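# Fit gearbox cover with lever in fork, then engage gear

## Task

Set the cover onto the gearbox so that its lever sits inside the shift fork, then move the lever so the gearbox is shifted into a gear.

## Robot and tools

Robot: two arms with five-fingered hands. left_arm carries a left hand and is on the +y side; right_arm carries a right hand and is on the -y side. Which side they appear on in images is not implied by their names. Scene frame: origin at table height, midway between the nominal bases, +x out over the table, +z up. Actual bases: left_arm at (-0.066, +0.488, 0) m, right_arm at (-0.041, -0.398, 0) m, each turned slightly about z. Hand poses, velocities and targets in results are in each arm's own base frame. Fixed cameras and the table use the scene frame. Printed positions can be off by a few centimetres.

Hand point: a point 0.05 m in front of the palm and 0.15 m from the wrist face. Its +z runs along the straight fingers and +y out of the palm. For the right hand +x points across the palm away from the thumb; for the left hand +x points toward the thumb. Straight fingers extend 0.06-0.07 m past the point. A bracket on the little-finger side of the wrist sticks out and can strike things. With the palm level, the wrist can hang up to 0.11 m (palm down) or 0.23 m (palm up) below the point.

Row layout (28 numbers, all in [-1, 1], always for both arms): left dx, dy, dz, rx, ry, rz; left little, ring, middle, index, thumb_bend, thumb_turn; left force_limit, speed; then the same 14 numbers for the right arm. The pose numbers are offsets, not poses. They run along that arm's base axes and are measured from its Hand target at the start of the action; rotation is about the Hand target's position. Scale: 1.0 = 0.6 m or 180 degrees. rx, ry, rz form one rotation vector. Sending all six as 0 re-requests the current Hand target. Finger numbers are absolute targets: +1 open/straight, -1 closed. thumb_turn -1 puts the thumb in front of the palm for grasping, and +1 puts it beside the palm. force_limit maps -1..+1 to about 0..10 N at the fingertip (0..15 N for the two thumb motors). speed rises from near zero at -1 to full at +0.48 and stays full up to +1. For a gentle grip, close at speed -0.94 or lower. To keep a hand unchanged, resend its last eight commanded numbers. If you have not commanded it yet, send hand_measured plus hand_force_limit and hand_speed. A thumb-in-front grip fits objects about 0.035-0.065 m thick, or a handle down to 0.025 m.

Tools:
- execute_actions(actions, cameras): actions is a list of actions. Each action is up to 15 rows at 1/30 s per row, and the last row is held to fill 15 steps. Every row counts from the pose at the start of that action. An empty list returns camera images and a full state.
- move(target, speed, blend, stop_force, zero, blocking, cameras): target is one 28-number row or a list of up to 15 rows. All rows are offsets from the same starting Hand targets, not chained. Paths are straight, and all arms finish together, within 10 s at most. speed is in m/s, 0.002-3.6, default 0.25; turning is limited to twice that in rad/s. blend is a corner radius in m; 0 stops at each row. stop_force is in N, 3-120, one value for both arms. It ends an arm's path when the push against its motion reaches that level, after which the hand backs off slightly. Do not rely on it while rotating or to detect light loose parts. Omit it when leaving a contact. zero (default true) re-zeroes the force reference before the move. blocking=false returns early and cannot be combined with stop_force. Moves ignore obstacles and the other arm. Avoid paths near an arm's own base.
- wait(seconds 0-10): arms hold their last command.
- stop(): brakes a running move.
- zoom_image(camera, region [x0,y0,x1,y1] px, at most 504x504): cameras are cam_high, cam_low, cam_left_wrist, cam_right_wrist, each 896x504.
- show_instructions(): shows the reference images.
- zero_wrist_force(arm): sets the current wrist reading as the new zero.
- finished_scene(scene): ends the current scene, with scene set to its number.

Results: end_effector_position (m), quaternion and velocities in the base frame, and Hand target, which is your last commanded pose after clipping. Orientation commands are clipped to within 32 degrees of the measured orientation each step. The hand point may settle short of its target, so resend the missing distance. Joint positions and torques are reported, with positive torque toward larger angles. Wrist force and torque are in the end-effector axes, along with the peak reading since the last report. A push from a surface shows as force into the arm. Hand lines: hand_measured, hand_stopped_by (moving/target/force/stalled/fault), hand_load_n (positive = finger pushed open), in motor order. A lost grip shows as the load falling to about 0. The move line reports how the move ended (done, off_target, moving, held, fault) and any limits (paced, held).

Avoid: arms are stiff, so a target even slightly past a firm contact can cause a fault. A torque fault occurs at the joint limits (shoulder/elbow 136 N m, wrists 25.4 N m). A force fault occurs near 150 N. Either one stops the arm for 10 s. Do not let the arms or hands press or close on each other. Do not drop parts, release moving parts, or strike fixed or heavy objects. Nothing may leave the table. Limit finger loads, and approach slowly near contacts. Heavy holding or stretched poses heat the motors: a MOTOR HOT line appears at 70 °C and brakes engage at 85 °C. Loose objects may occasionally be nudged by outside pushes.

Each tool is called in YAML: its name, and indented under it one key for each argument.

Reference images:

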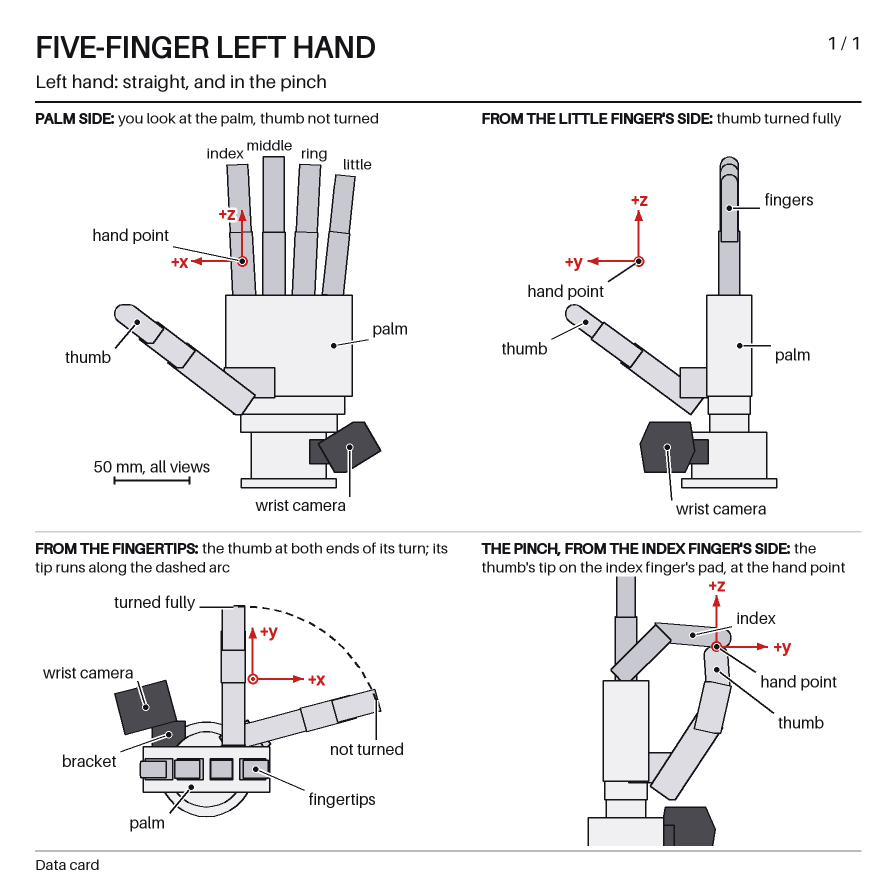

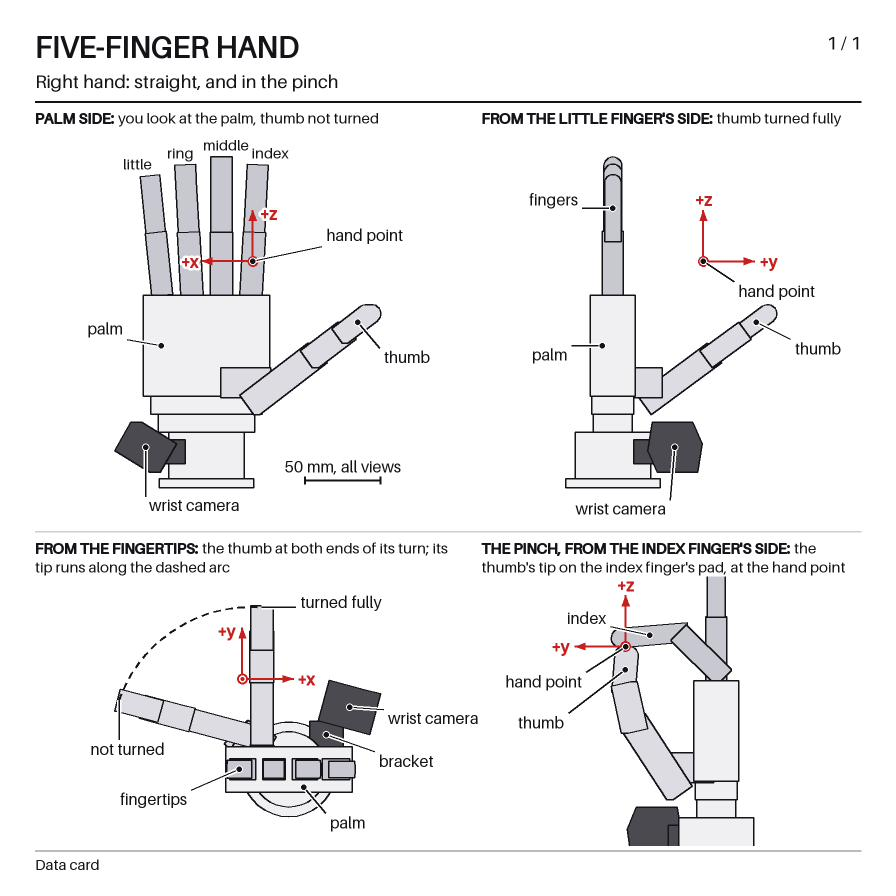

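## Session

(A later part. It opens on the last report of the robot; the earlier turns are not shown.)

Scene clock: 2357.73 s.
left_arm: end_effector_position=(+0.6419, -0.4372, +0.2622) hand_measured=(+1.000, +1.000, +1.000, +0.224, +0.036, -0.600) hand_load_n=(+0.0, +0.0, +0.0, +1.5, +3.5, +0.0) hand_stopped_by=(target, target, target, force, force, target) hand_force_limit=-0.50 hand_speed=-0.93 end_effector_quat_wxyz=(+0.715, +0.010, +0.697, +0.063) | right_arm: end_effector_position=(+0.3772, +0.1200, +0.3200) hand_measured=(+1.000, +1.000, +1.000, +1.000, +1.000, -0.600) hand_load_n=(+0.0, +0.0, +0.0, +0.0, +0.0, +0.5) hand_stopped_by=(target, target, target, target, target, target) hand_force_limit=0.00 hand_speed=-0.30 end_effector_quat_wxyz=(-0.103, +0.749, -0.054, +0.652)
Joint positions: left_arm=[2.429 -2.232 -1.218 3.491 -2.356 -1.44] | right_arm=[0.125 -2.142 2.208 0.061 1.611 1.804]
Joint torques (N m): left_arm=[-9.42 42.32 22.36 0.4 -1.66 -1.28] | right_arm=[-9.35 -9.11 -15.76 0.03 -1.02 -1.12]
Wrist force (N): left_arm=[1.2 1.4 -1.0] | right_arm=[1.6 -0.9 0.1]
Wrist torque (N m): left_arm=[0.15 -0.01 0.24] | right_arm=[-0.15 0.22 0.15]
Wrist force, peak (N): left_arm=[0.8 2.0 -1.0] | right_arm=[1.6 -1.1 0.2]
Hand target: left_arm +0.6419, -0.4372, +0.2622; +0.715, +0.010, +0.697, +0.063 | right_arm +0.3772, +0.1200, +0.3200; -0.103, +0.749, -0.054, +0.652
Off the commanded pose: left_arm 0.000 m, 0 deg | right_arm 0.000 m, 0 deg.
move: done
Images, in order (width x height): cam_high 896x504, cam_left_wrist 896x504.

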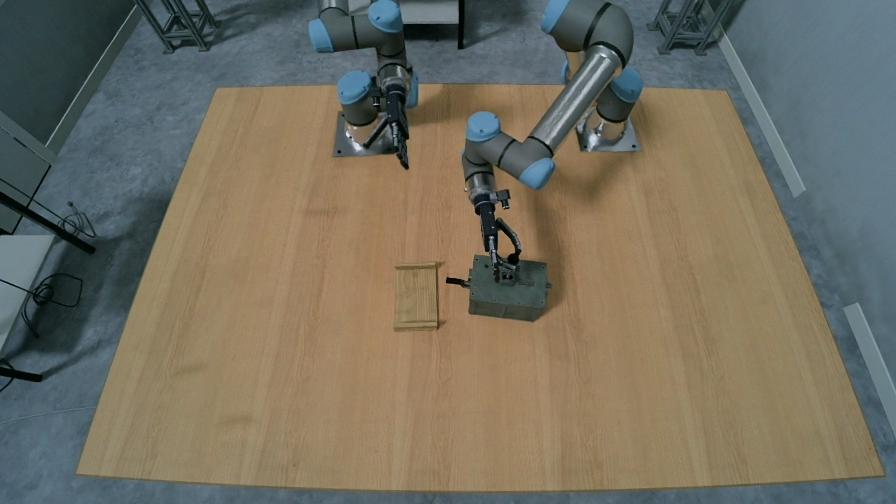

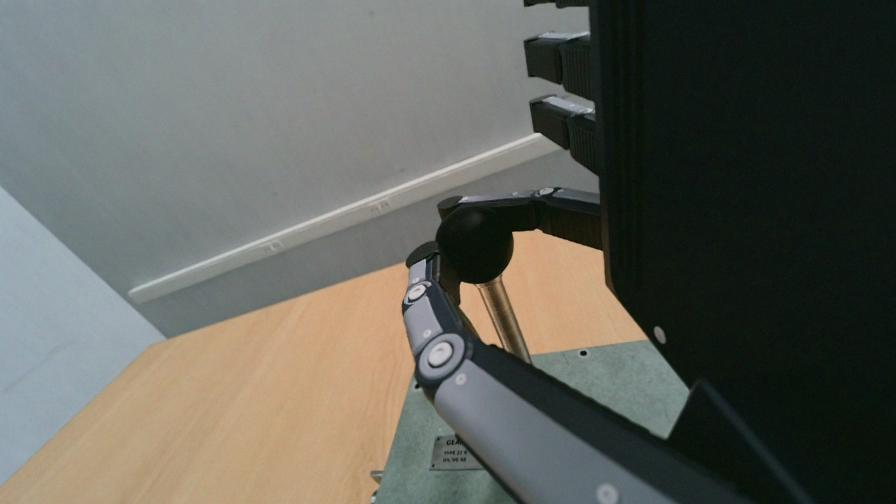

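move:
  target:
    - [0,0,0,0,0,0,1,1,1,-0.6,-0.5,-0.6,0.2,-0.95,0,0,0,0,0,0,1,1,1,1,1,-0.6,0,-0.3]
  cameras: []

move:
  target:
    - [-0.0035,-0.02,0,0,0,0,1,1,1,-0.6,-0.5,-0.6,0.2,-0.95,0,0,0,0,0,0,1,1,1,1,1,-0.6,0,-0.3]
  speed: 0.012
  stop_force: 7
  cameras: ["cam_high","cam_low","cam_left_wrist"]

zoom_image:
  camera: "cam_low"
  region: [305, 180, 425, 300]

zoom_image:
  camera: "cam_high"
  region: [460, 235, 560, 330]

Scene clock: 2369.33 s.
left_arm: end_effector_position=(+0.6419, -0.4372, +0.2622) hand_measured=(+1.000, +1.000, +1.000, +0.216, +0.024, -0.600) hand_load_n=(+0.0, +0.0, +0.0, +5.0, +8.5, +0.0) hand_stopped_by=(target, target, target, force, force, target) hand_force_limit=0.20 hand_speed=-0.95 end_effector_quat_wxyz=(+0.715, +0.010, +0.697, +0.063) | right_arm: end_effector_position=(+0.3772, +0.1200, +0.3200) hand_measured=(+1.000, +1.000, +1.000, +1.000, +1.000, -0.600) hand_load_n=(-0.5, -0.5, +0.0, +0.0, +0.0, +0.5) hand_stopped_by=(target, target, target, target, target, target) hand_force_limit=0.00 hand_speed=-0.30 end_effector_quat_wxyz=(-0.103, +0.749, -0.054, +0.652)
Joint positions: left_arm=[2.429 -2.232 -1.218 3.491 -2.356 -1.44] | right_arm=[0.125 -2.142 2.208 0.061 1.611 1.804]
Joint torques (N m): left_arm=[-8.48 48.29 13.75 1.82 2.1 -1.23] | right_arm=[-8.37 -9.48 -15.93 0.32 -1.12 -1.2]
Wrist force (N): left_arm=[1.3 1.0 -0.7] | right_arm=[1.4 -0.8 0.1]
Wrist torque (N m): left_arm=[0.19 -0.02 0.25] | right_arm=[-0.13 0.25 0.14]
Wrist force, peak (N): left_arm=[0.9 1.9 -1.3] | right_arm=[1.9 -0.6 0.6]
Hand target: left_arm +0.6419, -0.4372, +0.2622; +0.715, +0.010, +0.697, +0.063 | right_arm +0.3772, +0.1200, +0.3200; -0.103, +0.749, -0.054, +0.652
Off the commanded pose: left_arm 0.000 m, 0 deg | right_arm 0.000 m, 0 deg.
move: done
No camera images: "cameras" was empty.

Scene clock: 2370.63 s.
left_arm: end_effector_position=(+0.6416, -0.4388, +0.2622) hand_measured=(+1.000, +1.000, +1.000, +0.216, +0.024, -0.600) hand_load_n=(+0.0, +0.0, +0.0, +5.0, +9.5, -0.5) hand_stopped_by=(target, target, target, force, force, target) hand_force_limit=0.20 hand_speed=-0.95 end_effector_quat_wxyz=(+0.715, +0.010, +0.697, +0.063) | right_arm: end_effector_position=(+0.3772, +0.1200, +0.3200) hand_measured=(+1.000, +1.000, +1.000, +1.000, +1.000, -0.600) hand_load_n=(+0.0, +0.0, +0.0, +0.0, +0.0, +0.0) hand_stopped_by=(target, target, target, target, target, target) hand_force_limit=0.00 hand_speed=-0.30 end_effector_quat_wxyz=(-0.103, +0.749, -0.054, +0.652)
Joint positions: left_arm=[2.427 -2.235 -1.213 3.489 -2.358 -1.44] | right_arm=[0.125 -2.142 2.208 0.061 1.611 1.804]
Joint torques (N m): left_arm=[7 54.28 11.49 3.11 3.38 -1.22] | right_arm=[-8.66 -9.94 -15.41 0.31 -1.35 -1.28]
Wrist force (N): left_arm=[1.6 5.0 -0.2] | right_arm=[1.5 -0.6 0.4]
Wrist torque (N m): left_arm=[0.21 0.01 0.23] | right_arm=[-0.12 0.23 0.15]
Wrist force, peak (N): left_arm=[0.3 8.8 0.1] | right_arm=[1.7 -0.7 0.3]
Hand target: left_arm +0.6416, -0.4388, +0.2622; +0.715, +0.010, +0.697, +0.063 (not the last commanded pose) | right_arm +0.3772, +0.1200, +0.3200; -0.103, +0.749, -0.054, +0.652
Off the commanded pose: left_arm 0.011 m, 0 deg | right_arm 0.000 m, 0 deg.
move: contact (left_arm)
Images, in order (width x height): cam_high 896x504, cam_low 896x504, cam_left_wrist 896x504.

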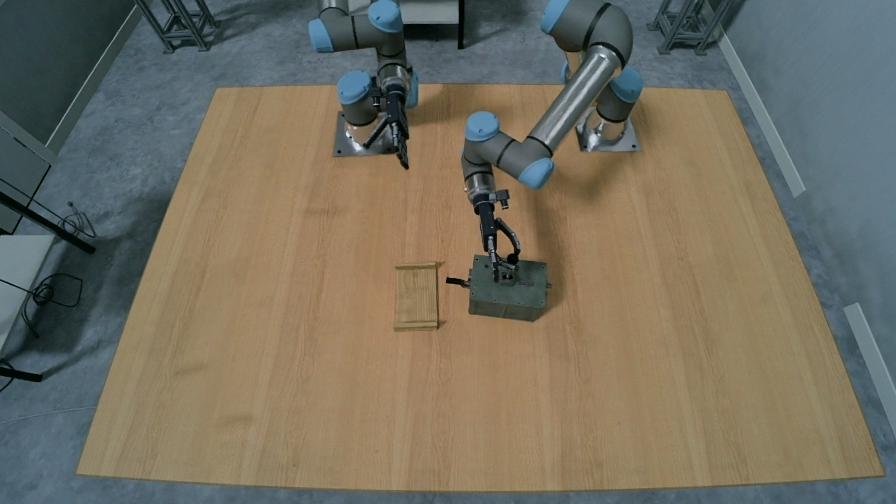

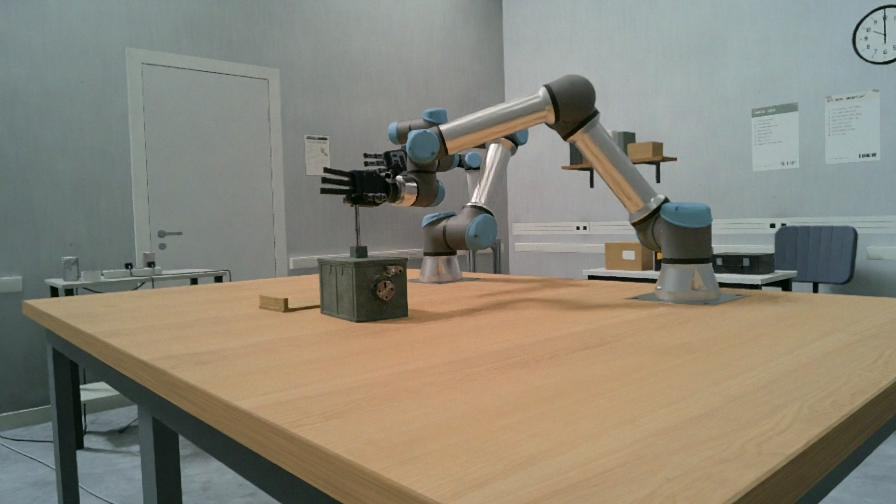

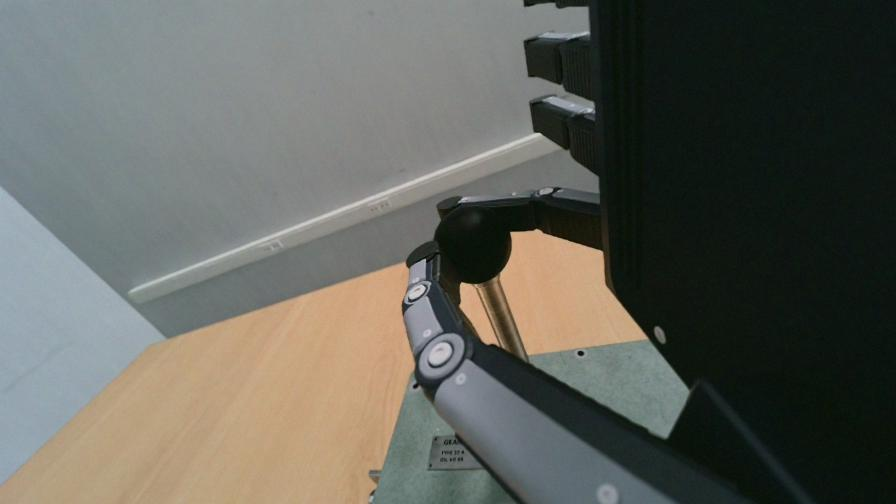

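Scaled by 4.200 from the camera's 896x504 image, which has a finer 1280x720 frame.

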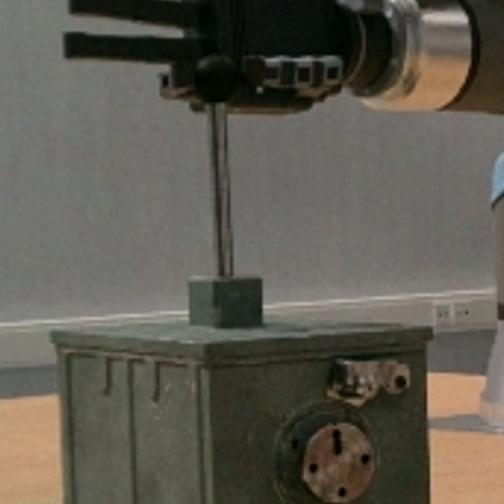

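Scaled by 5.040 from the camera's 896x504 image, which has a finer 1280x720 frame.

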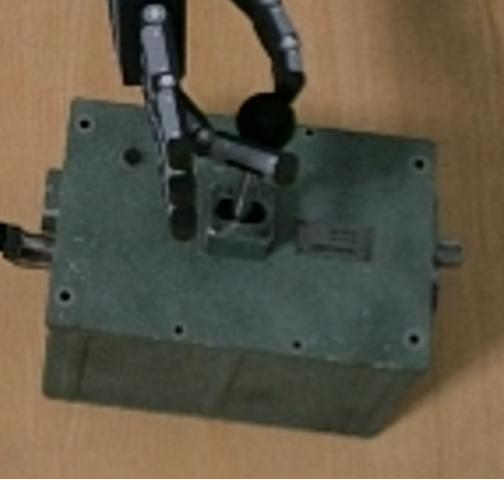

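move:
  target:
    - [0,0,0,0,0,0,1,1,1,0.38,0.4,-0.6,0.2,-0.5,0,0,0,0,0,0,1,1,1,1,1,-0.6,0,-0.3]
    - [0,-0.03,0,0,0,0,1,1,1,0.38,0.4,-0.6,0.2,-0.5,0,0,0,0,0,0,1,1,1,1,1,-0.6,0,-0.3]
  speed: 0.04
  cameras: ["cam_high","cam_left_wrist"]

zoom_image:
  camera: "cam_high"
  region: [460, 235, 560, 330]

zoom_image:
  camera: "cam_left_wrist"
  region: [380, 160, 680, 460]

Scene clock: 2436.93 s.
left_arm: end_effector_position=(+0.6416, -0.4568, +0.2622) hand_measured=(+1.000, +1.000, +1.000, +0.380, +0.400, -0.600) hand_load_n=(+0.0, +0.0, +0.0, +0.0, +0.0, +0.0) hand_stopped_by=(target, target, target, target, target, target) hand_force_limit=0.20 hand_speed=-0.50 end_effector_quat_wxyz=(+0.715, +0.010, +0.697, +0.063) | right_arm: end_effector_position=(+0.3772, +0.1200, +0.3200) hand_measured=(+1.000, +1.000, +1.000, +1.000, +1.000, -0.600) hand_load_n=(+0.0, +0.0, +0.0, +0.0, +0.0, +0.0) hand_stopped_by=(target, target, target, target, target, target) hand_force_limit=0.00 hand_speed=-0.30 end_effector_quat_wxyz=(-0.103, +0.749, -0.054, +0.652)
Joint positions: left_arm=[2.406 -2.27 -1.152 3.464 -2.379 -1.439] | right_arm=[0.125 -2.142 2.208 0.061 1.611 1.804]
Joint torques (N m): left_arm=[-10.46 38.56 28.87 0.07 -2.37 0.21] | right_arm=[-8.89 -9.86 -15.4 0.07 -1.13 -1.08]
Wrist force (N): left_arm=[0.5 0.5 -0.7] | right_arm=[1.6 -0.8 0.3]
Wrist torque (N m): left_arm=[0.14 -0.02 0.06] | right_arm=[-0.15 0.21 0.15]
Wrist force, peak (N): left_arm=[1.0 5.8 -0.4] | right_arm=[1.7 -0.9 0.1]
Hand target: left_arm +0.6416, -0.4568, +0.2622; +0.715, +0.010, +0.697, +0.063 | right_arm +0.3772, +0.1200, +0.3200; -0.103, +0.749, -0.054, +0.652
Off the commanded pose: left_arm 0.000 m, 0 deg | right_arm 0.000 m, 0 deg.
move: done
Images, in order (width x height): cam_high 896x504, cam_left_wrist 896x504.

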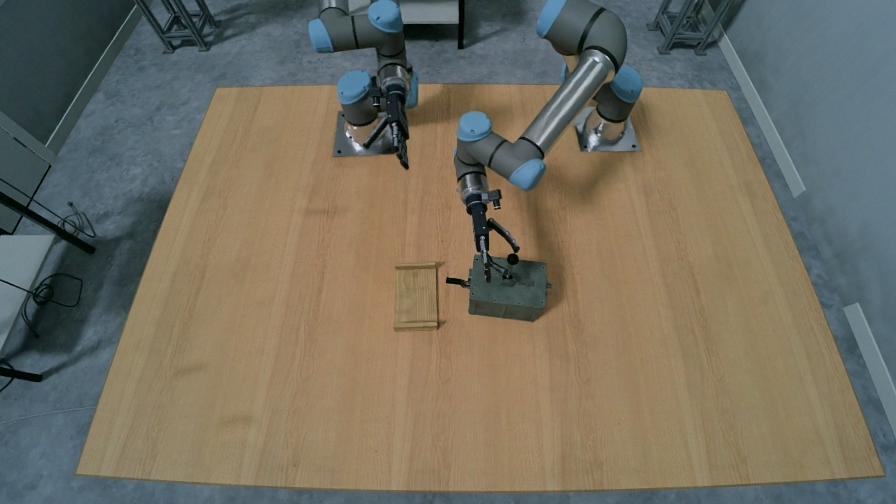

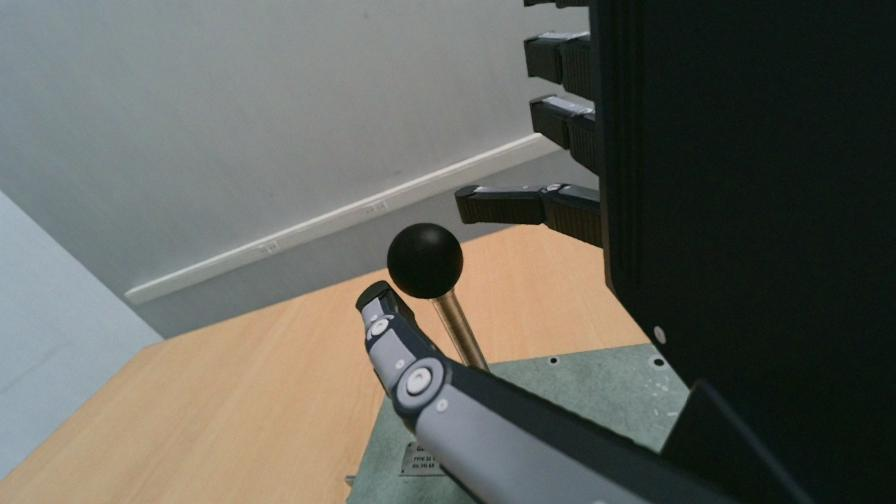

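Scaled by 5.040 from the camera's 896x504 image, which has a finer 1280x720 frame.

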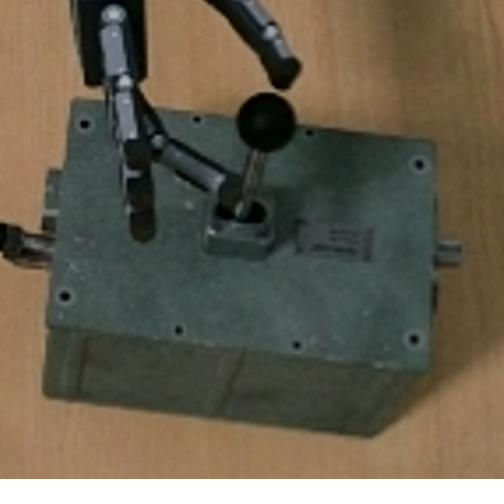

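Scaled by 1.680 from the camera's 896x504 image, which has a finer 1280x720 frame.

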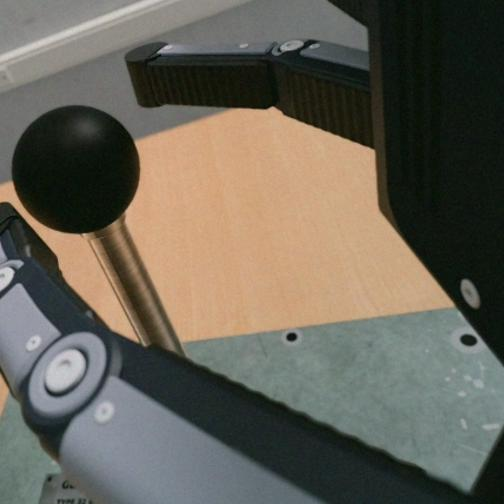

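move:
  target:
    - [0,0.002,-0.005,0,0,0,1,1,1,-0.5,-0.4,-0.6,-0.5,-0.93,0,0,0,0,0,0,1,1,1,1,1,-0.6,0,-0.3]
  cameras: ["cam_left_wrist"]

move:
  target:
    - [0.004,0.0333,0,0,0,0,1,1,1,-0.5,-0.4,-0.6,-0.5,-0.93,0,0,0,0,0,0,1,1,1,1,1,-0.6,0,-0.3]
  speed: 0.02
  stop_force: 4
  cameras: ["cam_high","cam_low","cam_left_wrist"]

zoom_image:
  camera: "cam_high"
  region: [460, 235, 560, 330]

Scene clock: 2446.90 s.
left_arm: end_effector_position=(+0.6416, -0.4556, +0.2592) hand_measured=(+1.000, +1.000, +1.000, +0.118, +0.202, -0.600) hand_load_n=(+0.0, -0.5, +0.0, +3.0, +3.5, +0.5) hand_stopped_by=(target, target, target, force, force, target) hand_force_limit=-0.50 hand_speed=-0.93 end_effector_quat_wxyz=(+0.715, +0.010, +0.697, +0.063) | right_arm: end_effector_position=(+0.3772, +0.1200, +0.3200) hand_measured=(+1.000, +1.000, +1.000, +1.000, +1.000, -0.600) hand_load_n=(+0.0, +0.0, +0.0, +0.0, +0.0, +0.5) hand_stopped_by=(target, target, target, target, target, target) hand_force_limit=0.00 hand_speed=-0.30 end_effector_quat_wxyz=(-0.103, +0.749, -0.054, +0.652)
Joint positions: left_arm=[2.408 -2.27 -1.16 3.472 -2.378 -1.439] | right_arm=[0.125 -2.142 2.208 0.061 1.611 1.804]
Joint torques (N m): left_arm=[7.05 55.64 11.59 1.32 0.4 -0.62] | right_arm=[-8.37 -10.33 -16.07 0.16 -0.77 -1.11]
Wrist force (N): left_arm=[1.1 1.3 -0.9] | right_arm=[1.4 -0.7 0.4]
Wrist torque (N m): left_arm=[0.15 0.00 0.05] | right_arm=[-0.13 0.23 0.15]
Wrist force, peak (N): left_arm=[0.7 1.7 -0.8] | right_arm=[1.7 -1.0 0.2]
Hand target: left_arm +0.6416, -0.4556, +0.2592; +0.715, +0.010, +0.697, +0.063 | right_arm +0.3772, +0.1200, +0.3200; -0.103, +0.749, -0.054, +0.652
Off the commanded pose: left_arm 0.000 m, 0 deg | right_arm 0.000 m, 0 deg.
move: done
Images, in order (width x height): cam_left_wrist 896x504.

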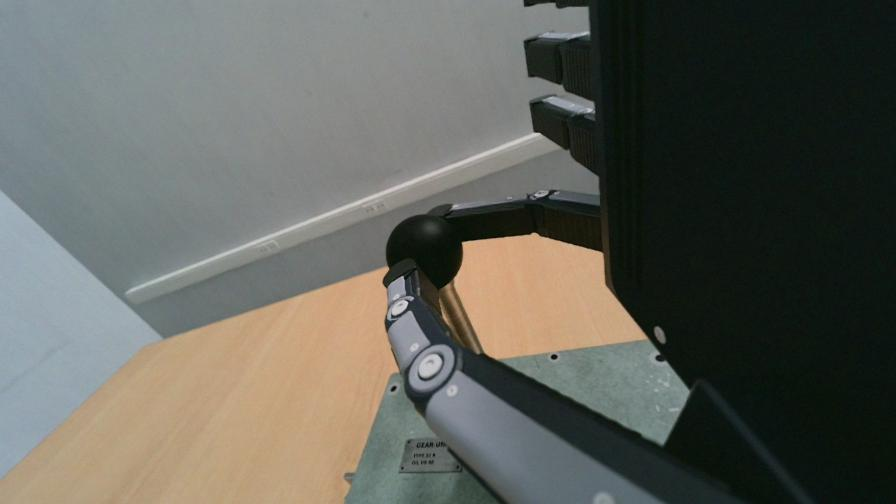

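Scene clock: 2448.83 s.
left_arm: end_effector_position=(+0.6440, -0.4357, +0.2592) hand_measured=(+1.000, +1.000, +1.000, +0.118, +0.202, -0.600) hand_load_n=(+0.0, +0.0, +0.0, +5.0, +1.5, +1.5) hand_stopped_by=(target, target, target, force, force, target) hand_force_limit=-0.50 hand_speed=-0.93 end_effector_quat_wxyz=(+0.715, +0.010, +0.697, +0.063) | right_arm: end_effector_position=(+0.3772, +0.1200, +0.3200) hand_measured=(+1.000, +1.000, +1.000, +1.000, +1.000, -0.600) hand_load_n=(+0.0, +0.0, +0.0, +0.0, +0.0, +0.0) hand_stopped_by=(target, target, target, target, target, target) hand_force_limit=0.00 hand_speed=-0.30 end_effector_quat_wxyz=(-0.103, +0.749, -0.054, +0.652)
Joint positions: left_arm=[2.433 -2.234 -1.221 3.497 -2.352 -1.441] | right_arm=[0.125 -2.142 2.208 0.061 1.611 1.804]
Joint torques (N m): left_arm=[9.98 56.97 12.26 2.91 2.31 -0.85] | right_arm=[-8.8 -10.54 -15.62 0.15 -0.66 -0.89]
Wrist force (N): left_arm=[3.9 -1.9 0.5] | right_arm=[1.5 -0.6 0.3]
Wrist torque (N m): left_arm=[0.06 0.03 0.24] | right_arm=[-0.12 0.22 0.16]
Wrist force, peak (N): left_arm=[4.2 -1.6 0.4] | right_arm=[1.6 -1.0 0.1]
Hand target: left_arm +0.6440, -0.4357, +0.2592; +0.715, +0.010, +0.697, +0.063 | right_arm +0.3772, +0.1200, +0.3200; -0.103, +0.749, -0.054, +0.652
Off the commanded pose: left_arm 0.000 m, 0 deg | right_arm 0.000 m, 0 deg.
move: done
Images, in order (width x height): cam_high 896x504, cam_low 896x504, cam_left_wrist 896x504.

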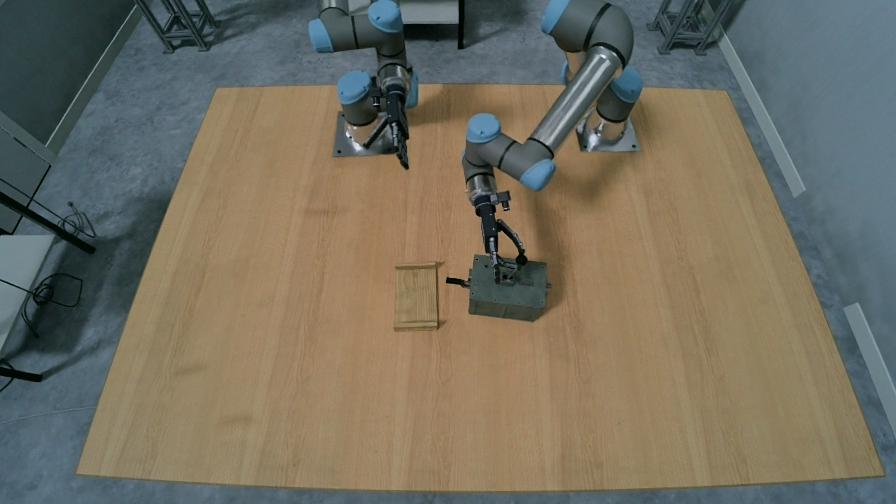

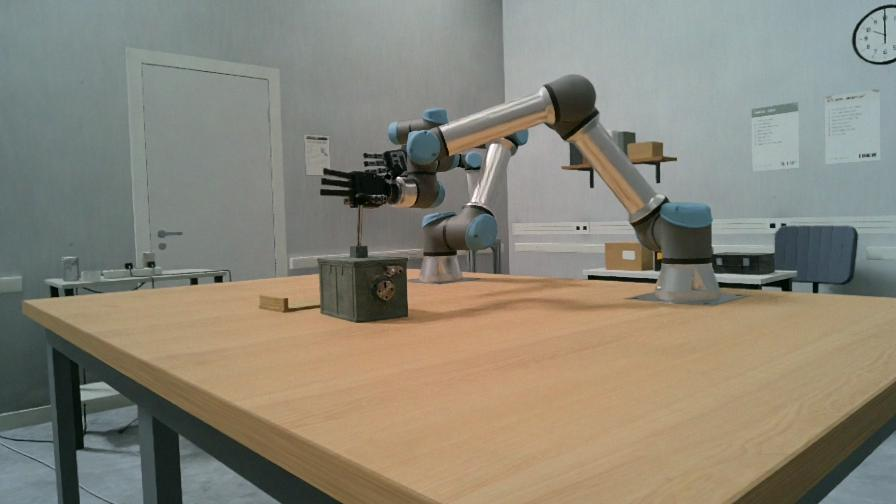

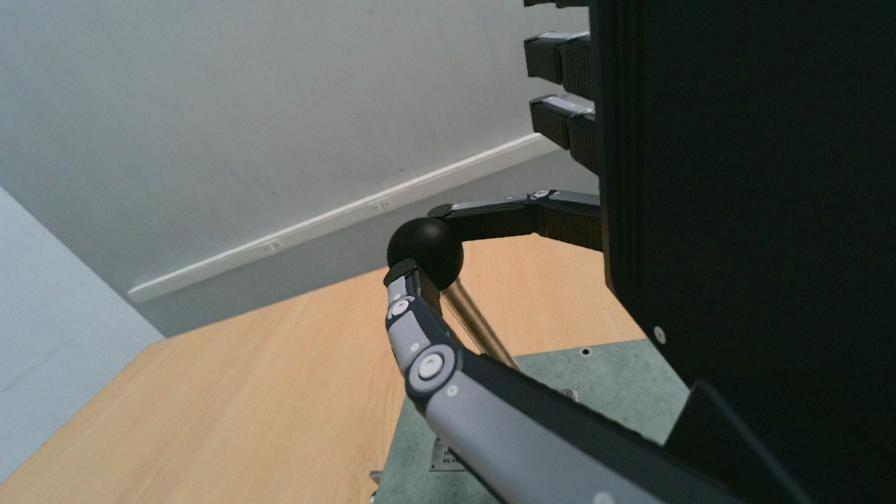

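Scaled by 5.040 from the camera's 896x504 image, which has a finer 1280x720 frame.

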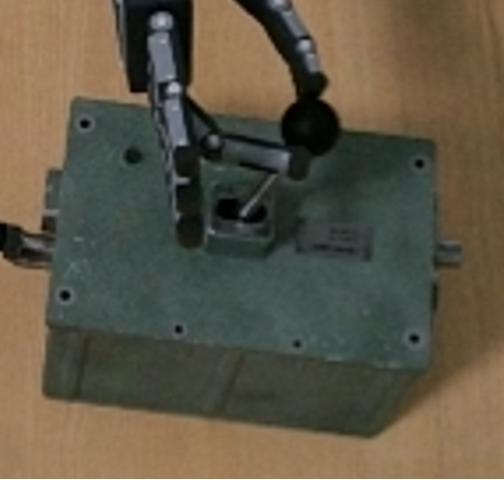

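move:
  target:
    - [0.003,0.025,-0.003,0,0,0,1,1,1,-0.5,-0.4,-0.6,-0.5,-0.93,0,0,0,0,0,0,1,1,1,1,1,-0.6,0,-0.3]
  speed: 0.02
  stop_force: 4
  cameras: ["cam_high","cam_low","cam_left_wrist"]

zoom_image:
  camera: "cam_high"
  region: [460, 235, 560, 330]

Scene clock: 2460.67 s.
left_arm: end_effector_position=(+0.6453, -0.4248, +0.2579) hand_measured=(+1.000, +1.000, +1.000, +0.118, +0.202, -0.600) hand_load_n=(+0.0, +0.0, +0.0, +6.5, +1.5, +1.0) hand_stopped_by=(target, target, target, force, force, target) hand_force_limit=-0.50 hand_speed=-0.93 end_effector_quat_wxyz=(+0.715, +0.010, +0.697, +0.063) | right_arm: end_effector_position=(+0.3772, +0.1200, +0.3200) hand_measured=(+1.000, +1.000, +1.000, +1.000, +1.000, -0.600) hand_load_n=(+0.0, +0.0, +0.0, +0.0, +0.0, +0.5) hand_stopped_by=(target, target, target, target, target, target) hand_force_limit=0.00 hand_speed=-0.30 end_effector_quat_wxyz=(-0.103, +0.749, -0.054, +0.652)
Joint positions: left_arm=[2.448 -2.217 -1.254 3.512 -2.338 -1.441] | right_arm=[0.125 -2.142 2.208 0.061 1.611 1.804]
Joint torques (N m): left_arm=[-11.18 38.25 30.09 0.12 -2.43 1.72] | right_arm=[-9.05 -9.22 -16.64 -0.23 -0.82 -1.09]
Wrist force (N): left_arm=[2.3 -0.1 1.2] | right_arm=[1.3 -0.9 0.5]
Wrist torque (N m): left_arm=[0.09 -0.01 0.25] | right_arm=[-0.17 0.26 0.13]
Wrist force, peak (N): left_arm=[1.4 -5.3 -1.5] | right_arm=[1.7 -1.0 0.3]
Hand target: left_arm +0.6453, -0.4248, +0.2579; +0.715, +0.010, +0.697, +0.063 (not the last commanded pose) | right_arm +0.3772, +0.1200, +0.3200; -0.103, +0.749, -0.054, +0.652
Off the commanded pose: left_arm 0.004 m, 0 deg | right_arm 0.000 m, 0 deg.
move: contact (left_arm)
Images, in order (width x height): cam_high 896x504, cam_low 896x504, cam_left_wrist 896x504.

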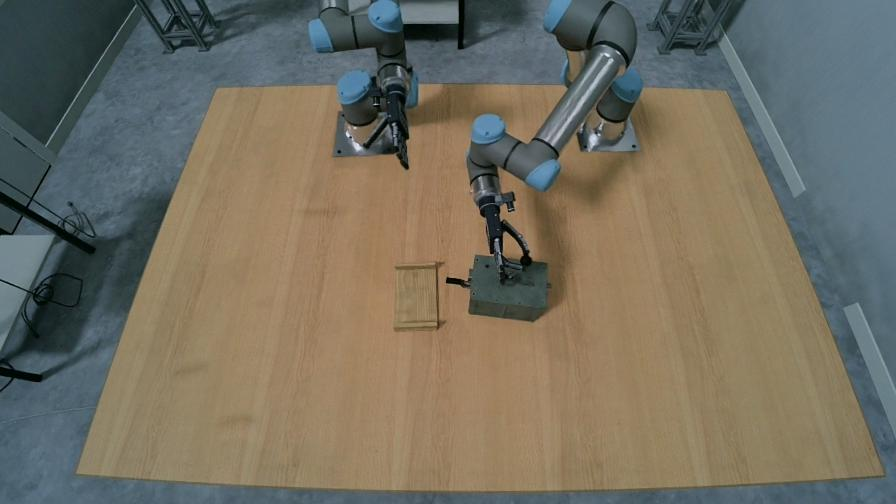

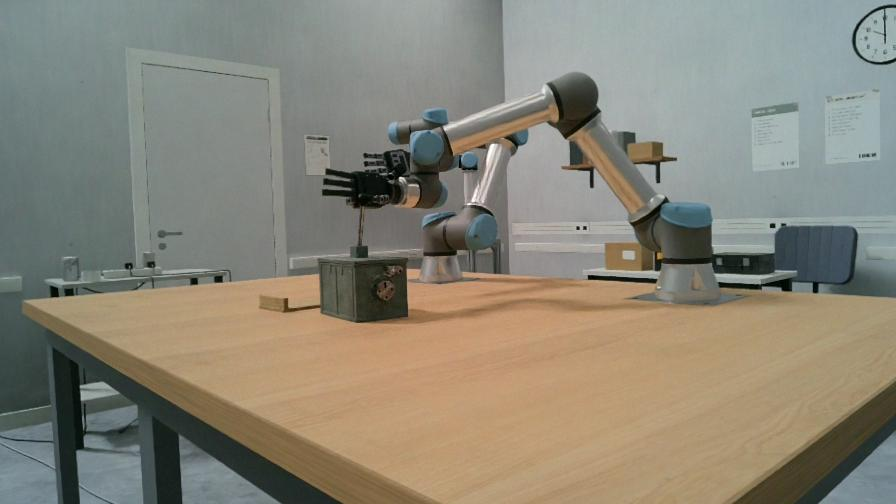

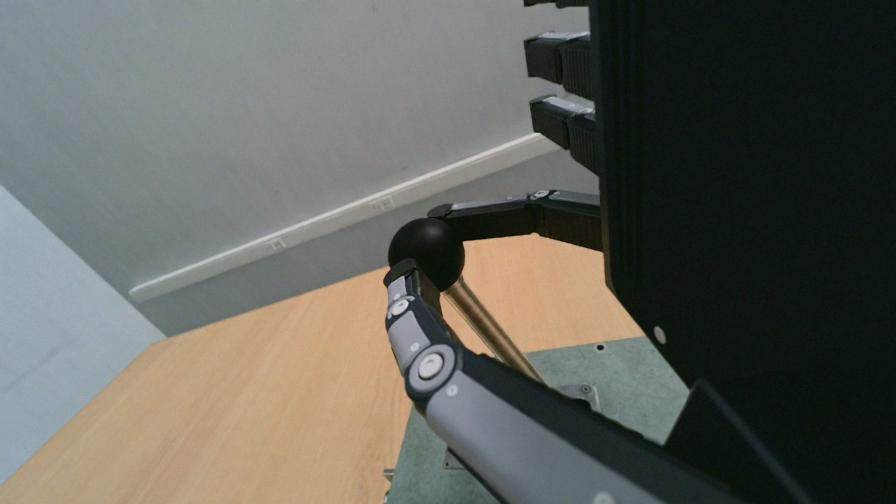

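Scaled by 5.040 from the camera's 896x504 image, which has a finer 1280x720 frame.

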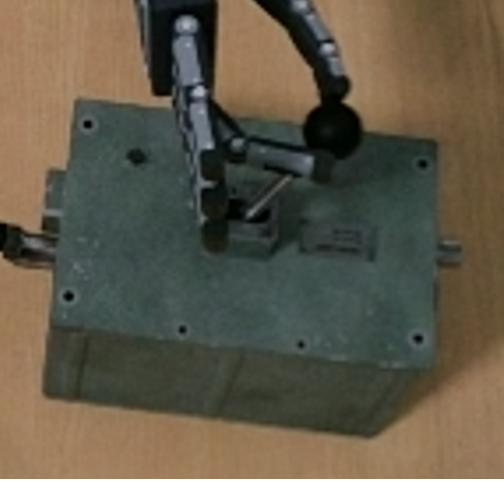

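move:
  target:
    - [0,0,0,0,0,0,1,1,1,0.38,0.4,-0.6,-0.5,-0.5,0,0,0,0,0,0,1,1,1,1,1,-0.6,0,-0.3]
    - [0,0.0333,0,0,0,0,1,1,1,0.38,0.4,-0.6,-0.5,-0.5,0,0,0,0,0,0,1,1,1,1,1,-0.6,0,-0.3]
  speed: 0.04
  cameras: ["cam_high","cam_left_wrist"]

zoom_image:
  camera: "cam_high"
  region: [460, 235, 560, 330]

Scene clock: 2518.70 s.
left_arm: end_effector_position=(+0.6453, -0.4049, +0.2579) hand_measured=(+1.000, +1.000, +1.000, +0.380, +0.400, -0.600) hand_load_n=(+0.0, +0.0, +0.0, +0.0, +0.0, +0.5) hand_stopped_by=(target, target, target, target, target, target) hand_force_limit=-0.50 hand_speed=-0.50 end_effector_quat_wxyz=(+0.715, +0.010, +0.697, +0.063) | right_arm: end_effector_position=(+0.3772, +0.1200, +0.3200) hand_measured=(+1.000, +1.000, +1.000, +1.000, +1.000, -0.600) hand_load_n=(+0.0, +0.0, +0.0, +0.0, +0.0, +0.5) hand_stopped_by=(target, target, target, target, target, target) hand_force_limit=0.00 hand_speed=-0.30 end_effector_quat_wxyz=(-0.103, +0.749, -0.054, +0.652)
Joint positions: left_arm=[2.472 -2.181 -1.315 3.535 -2.313 -1.443] | right_arm=[0.125 -2.142 2.208 0.061 1.611 1.804]
Joint torques (N m): left_arm=[9.86 53.48 10.99 2.92 2.58 -0.9] | right_arm=[-8.04 -10.04 -17.14 0.2 -0.63 -1]
Wrist force (N): left_arm=[0.4 0.3 -0.4] | right_arm=[1.4 -0.8 0.2]
Wrist torque (N m): left_arm=[0.08 0.01 0.23] | right_arm=[-0.14 0.25 0.14]
Wrist force, peak (N): left_arm=[3.0 -0.6 1.4] | right_arm=[1.7 -0.9 0.4]
Hand target: left_arm +0.6453, -0.4049, +0.2579; +0.715, +0.010, +0.697, +0.063 | right_arm +0.3772, +0.1200, +0.3200; -0.103, +0.749, -0.054, +0.652
Off the commanded pose: left_arm 0.000 m, 0 deg | right_arm 0.000 m, 0 deg.
move: done
Images, in order (width x height): cam_high 896x504, cam_left_wrist 896x504.

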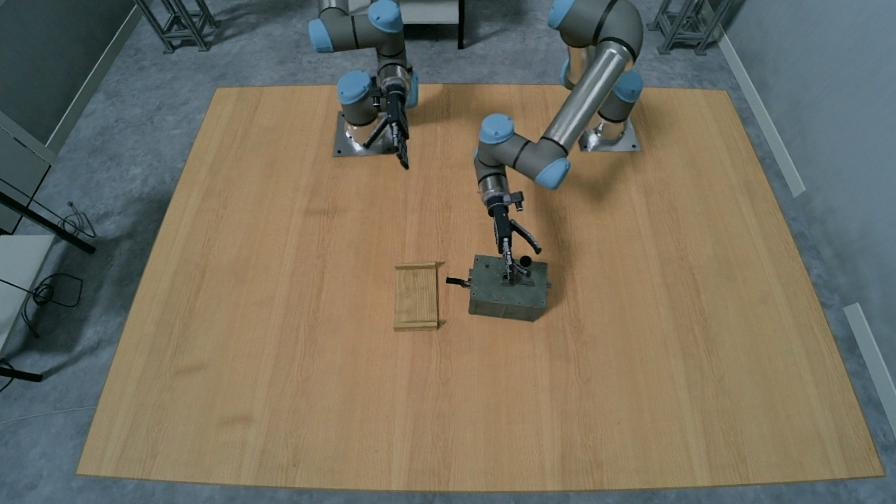

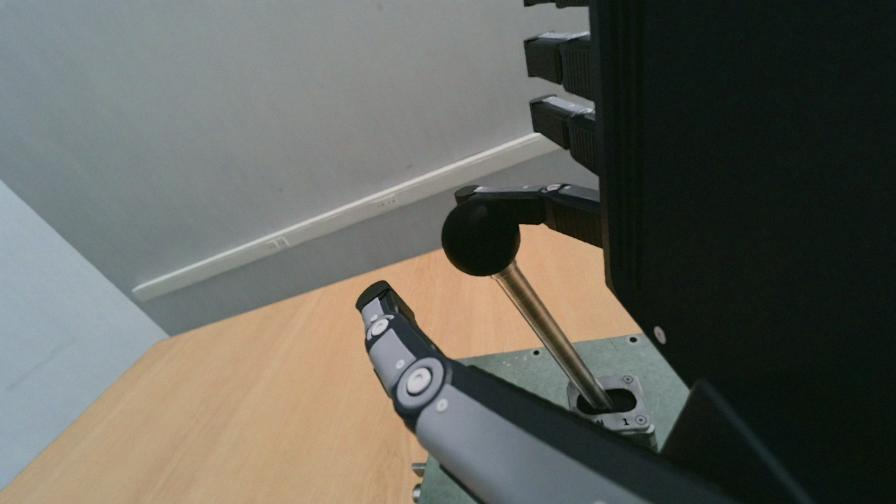

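Scaled by 5.040 from the camera's 896x504 image, which has a finer 1280x720 frame.

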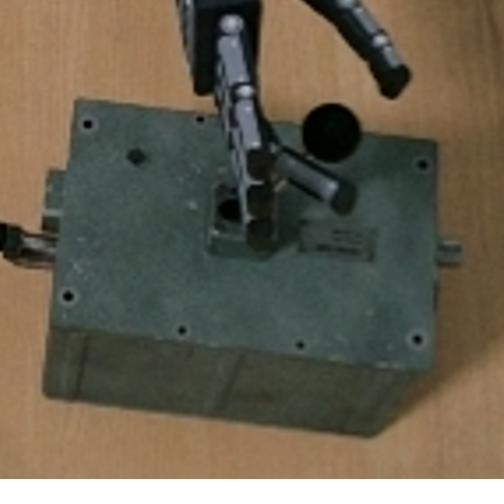

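zoom_image:
  camera: "cam_left_wrist"
  region: [480, 300, 700, 470]

Scaled by 2.291 from the camera's 896x504 image, which has a finer 1280x720 frame.

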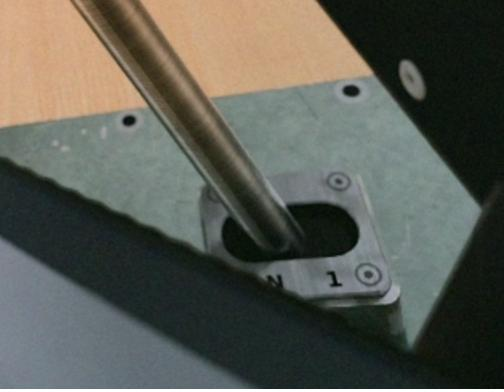

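execute_actions:
  actions: []
  cameras: ["cam_low","cam_right_wrist"]

zoom_image:
  camera: "cam_low"
  region: [312, 240, 372, 275]

zoom_image:
  camera: "cam_low"
  region: [362, 240, 422, 275]

Scene clock: 2539.70 s.
left_arm: end_effector_position=(+0.6453, -0.4049, +0.2579) hand_measured=(+1.000, +1.000, +1.000, +0.380, +0.400, -0.600) hand_load_n=(+0.0, +0.0, +0.0, +0.0, +0.0, +0.0) hand_stopped_by=(target, target, target, target, target, target) hand_force_limit=-0.50 hand_speed=-0.50 end_effector_quat_wxyz=(+0.715, +0.010, +0.697, +0.063) | right_arm: end_effector_position=(+0.3772, +0.1200, +0.3200) hand_measured=(+1.000, +1.000, +1.000, +1.000, +1.000, -0.600) hand_load_n=(+0.0, +0.0, +0.0, +0.0, +0.0, +0.0) hand_stopped_by=(target, target, target, target, target, target) hand_force_limit=0.00 hand_speed=-0.30 end_effector_quat_wxyz=(-0.103, +0.749, -0.054, +0.652)
Joint positions: left_arm=[2.472 -2.18 -1.316 3.535 -2.313 -1.443] | right_arm=[0.125 -2.142 2.208 0.061 1.611 1.804]
Joint velocities: within noise
Joint torques (N m): left_arm=[10.47 52.14 10.92 2.58 2.44 1.65] | right_arm=[-8.09 -9.72 -16.3 0.19 -0.98 -0.94]
Wrist force (N): left_arm=[0.1 0.5 -0.7] | right_arm=[1.4 -1.0 0.2]
Wrist torque (N m): left_arm=[0.12 0.04 0.22] | right_arm=[-0.17 0.25 0.13]
Wrist force, peak (N): left_arm=[0.4 0.6 -0.8] | right_arm=[1.7 -1.1 0.4]
Hand target: left_arm +0.6453, -0.4049, +0.2579; +0.715, +0.010, +0.697, +0.063 | right_arm +0.3772, +0.1200, +0.3200; -0.103, +0.749, -0.054, +0.652
Off the commanded pose: left_arm 0.000 m, 0 deg | right_arm 0.000 m, 0 deg.
Images, in order (width x height): cam_low 896x504, cam_right_wrist 896x504.

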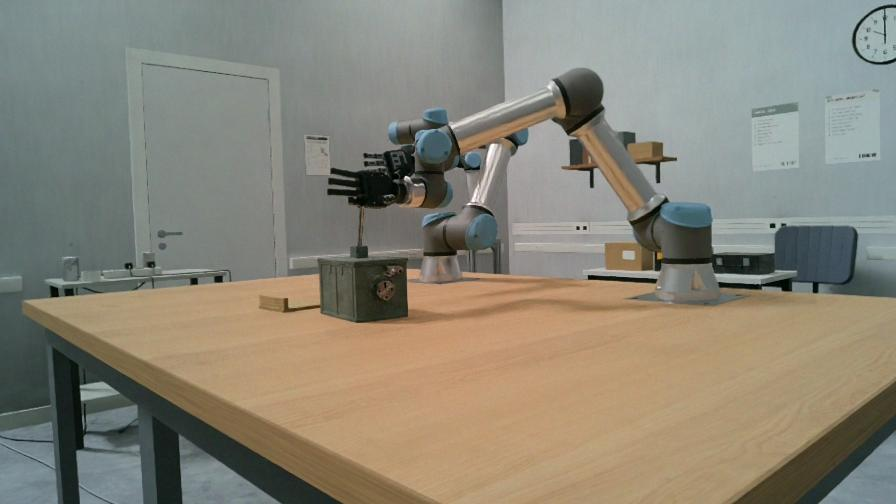

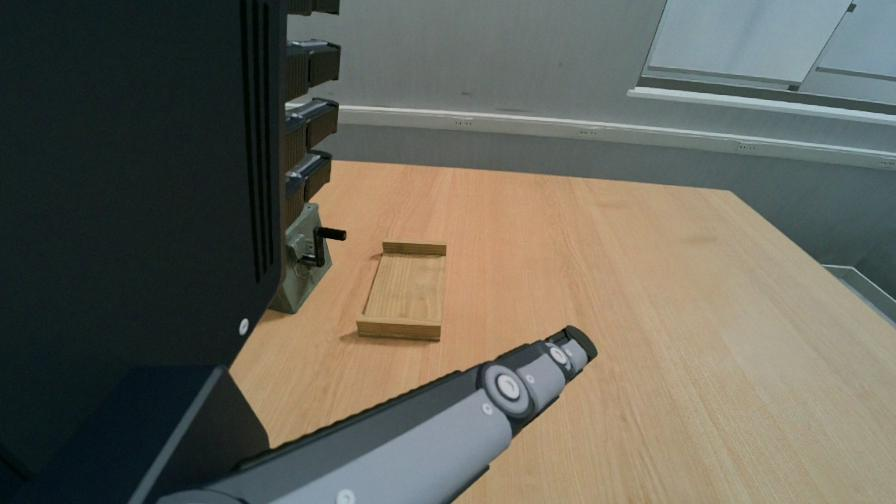

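Scaled by 8.400 from the camera's 896x504 image, which has a finer 1280x720 frame.

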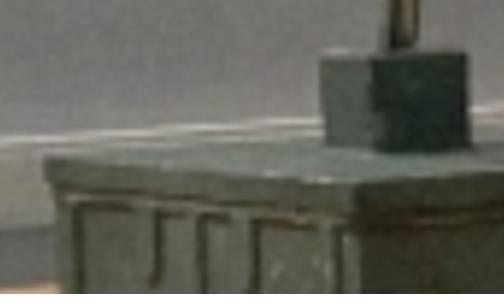

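Scaled by 8.400 from the camera's 896x504 image, which has a finer 1280x720 frame.

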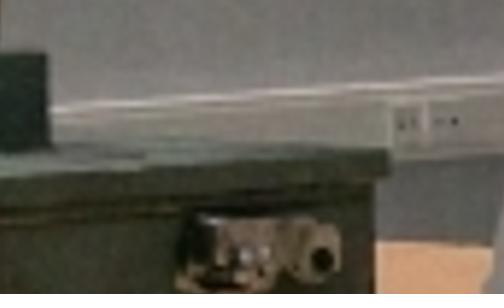

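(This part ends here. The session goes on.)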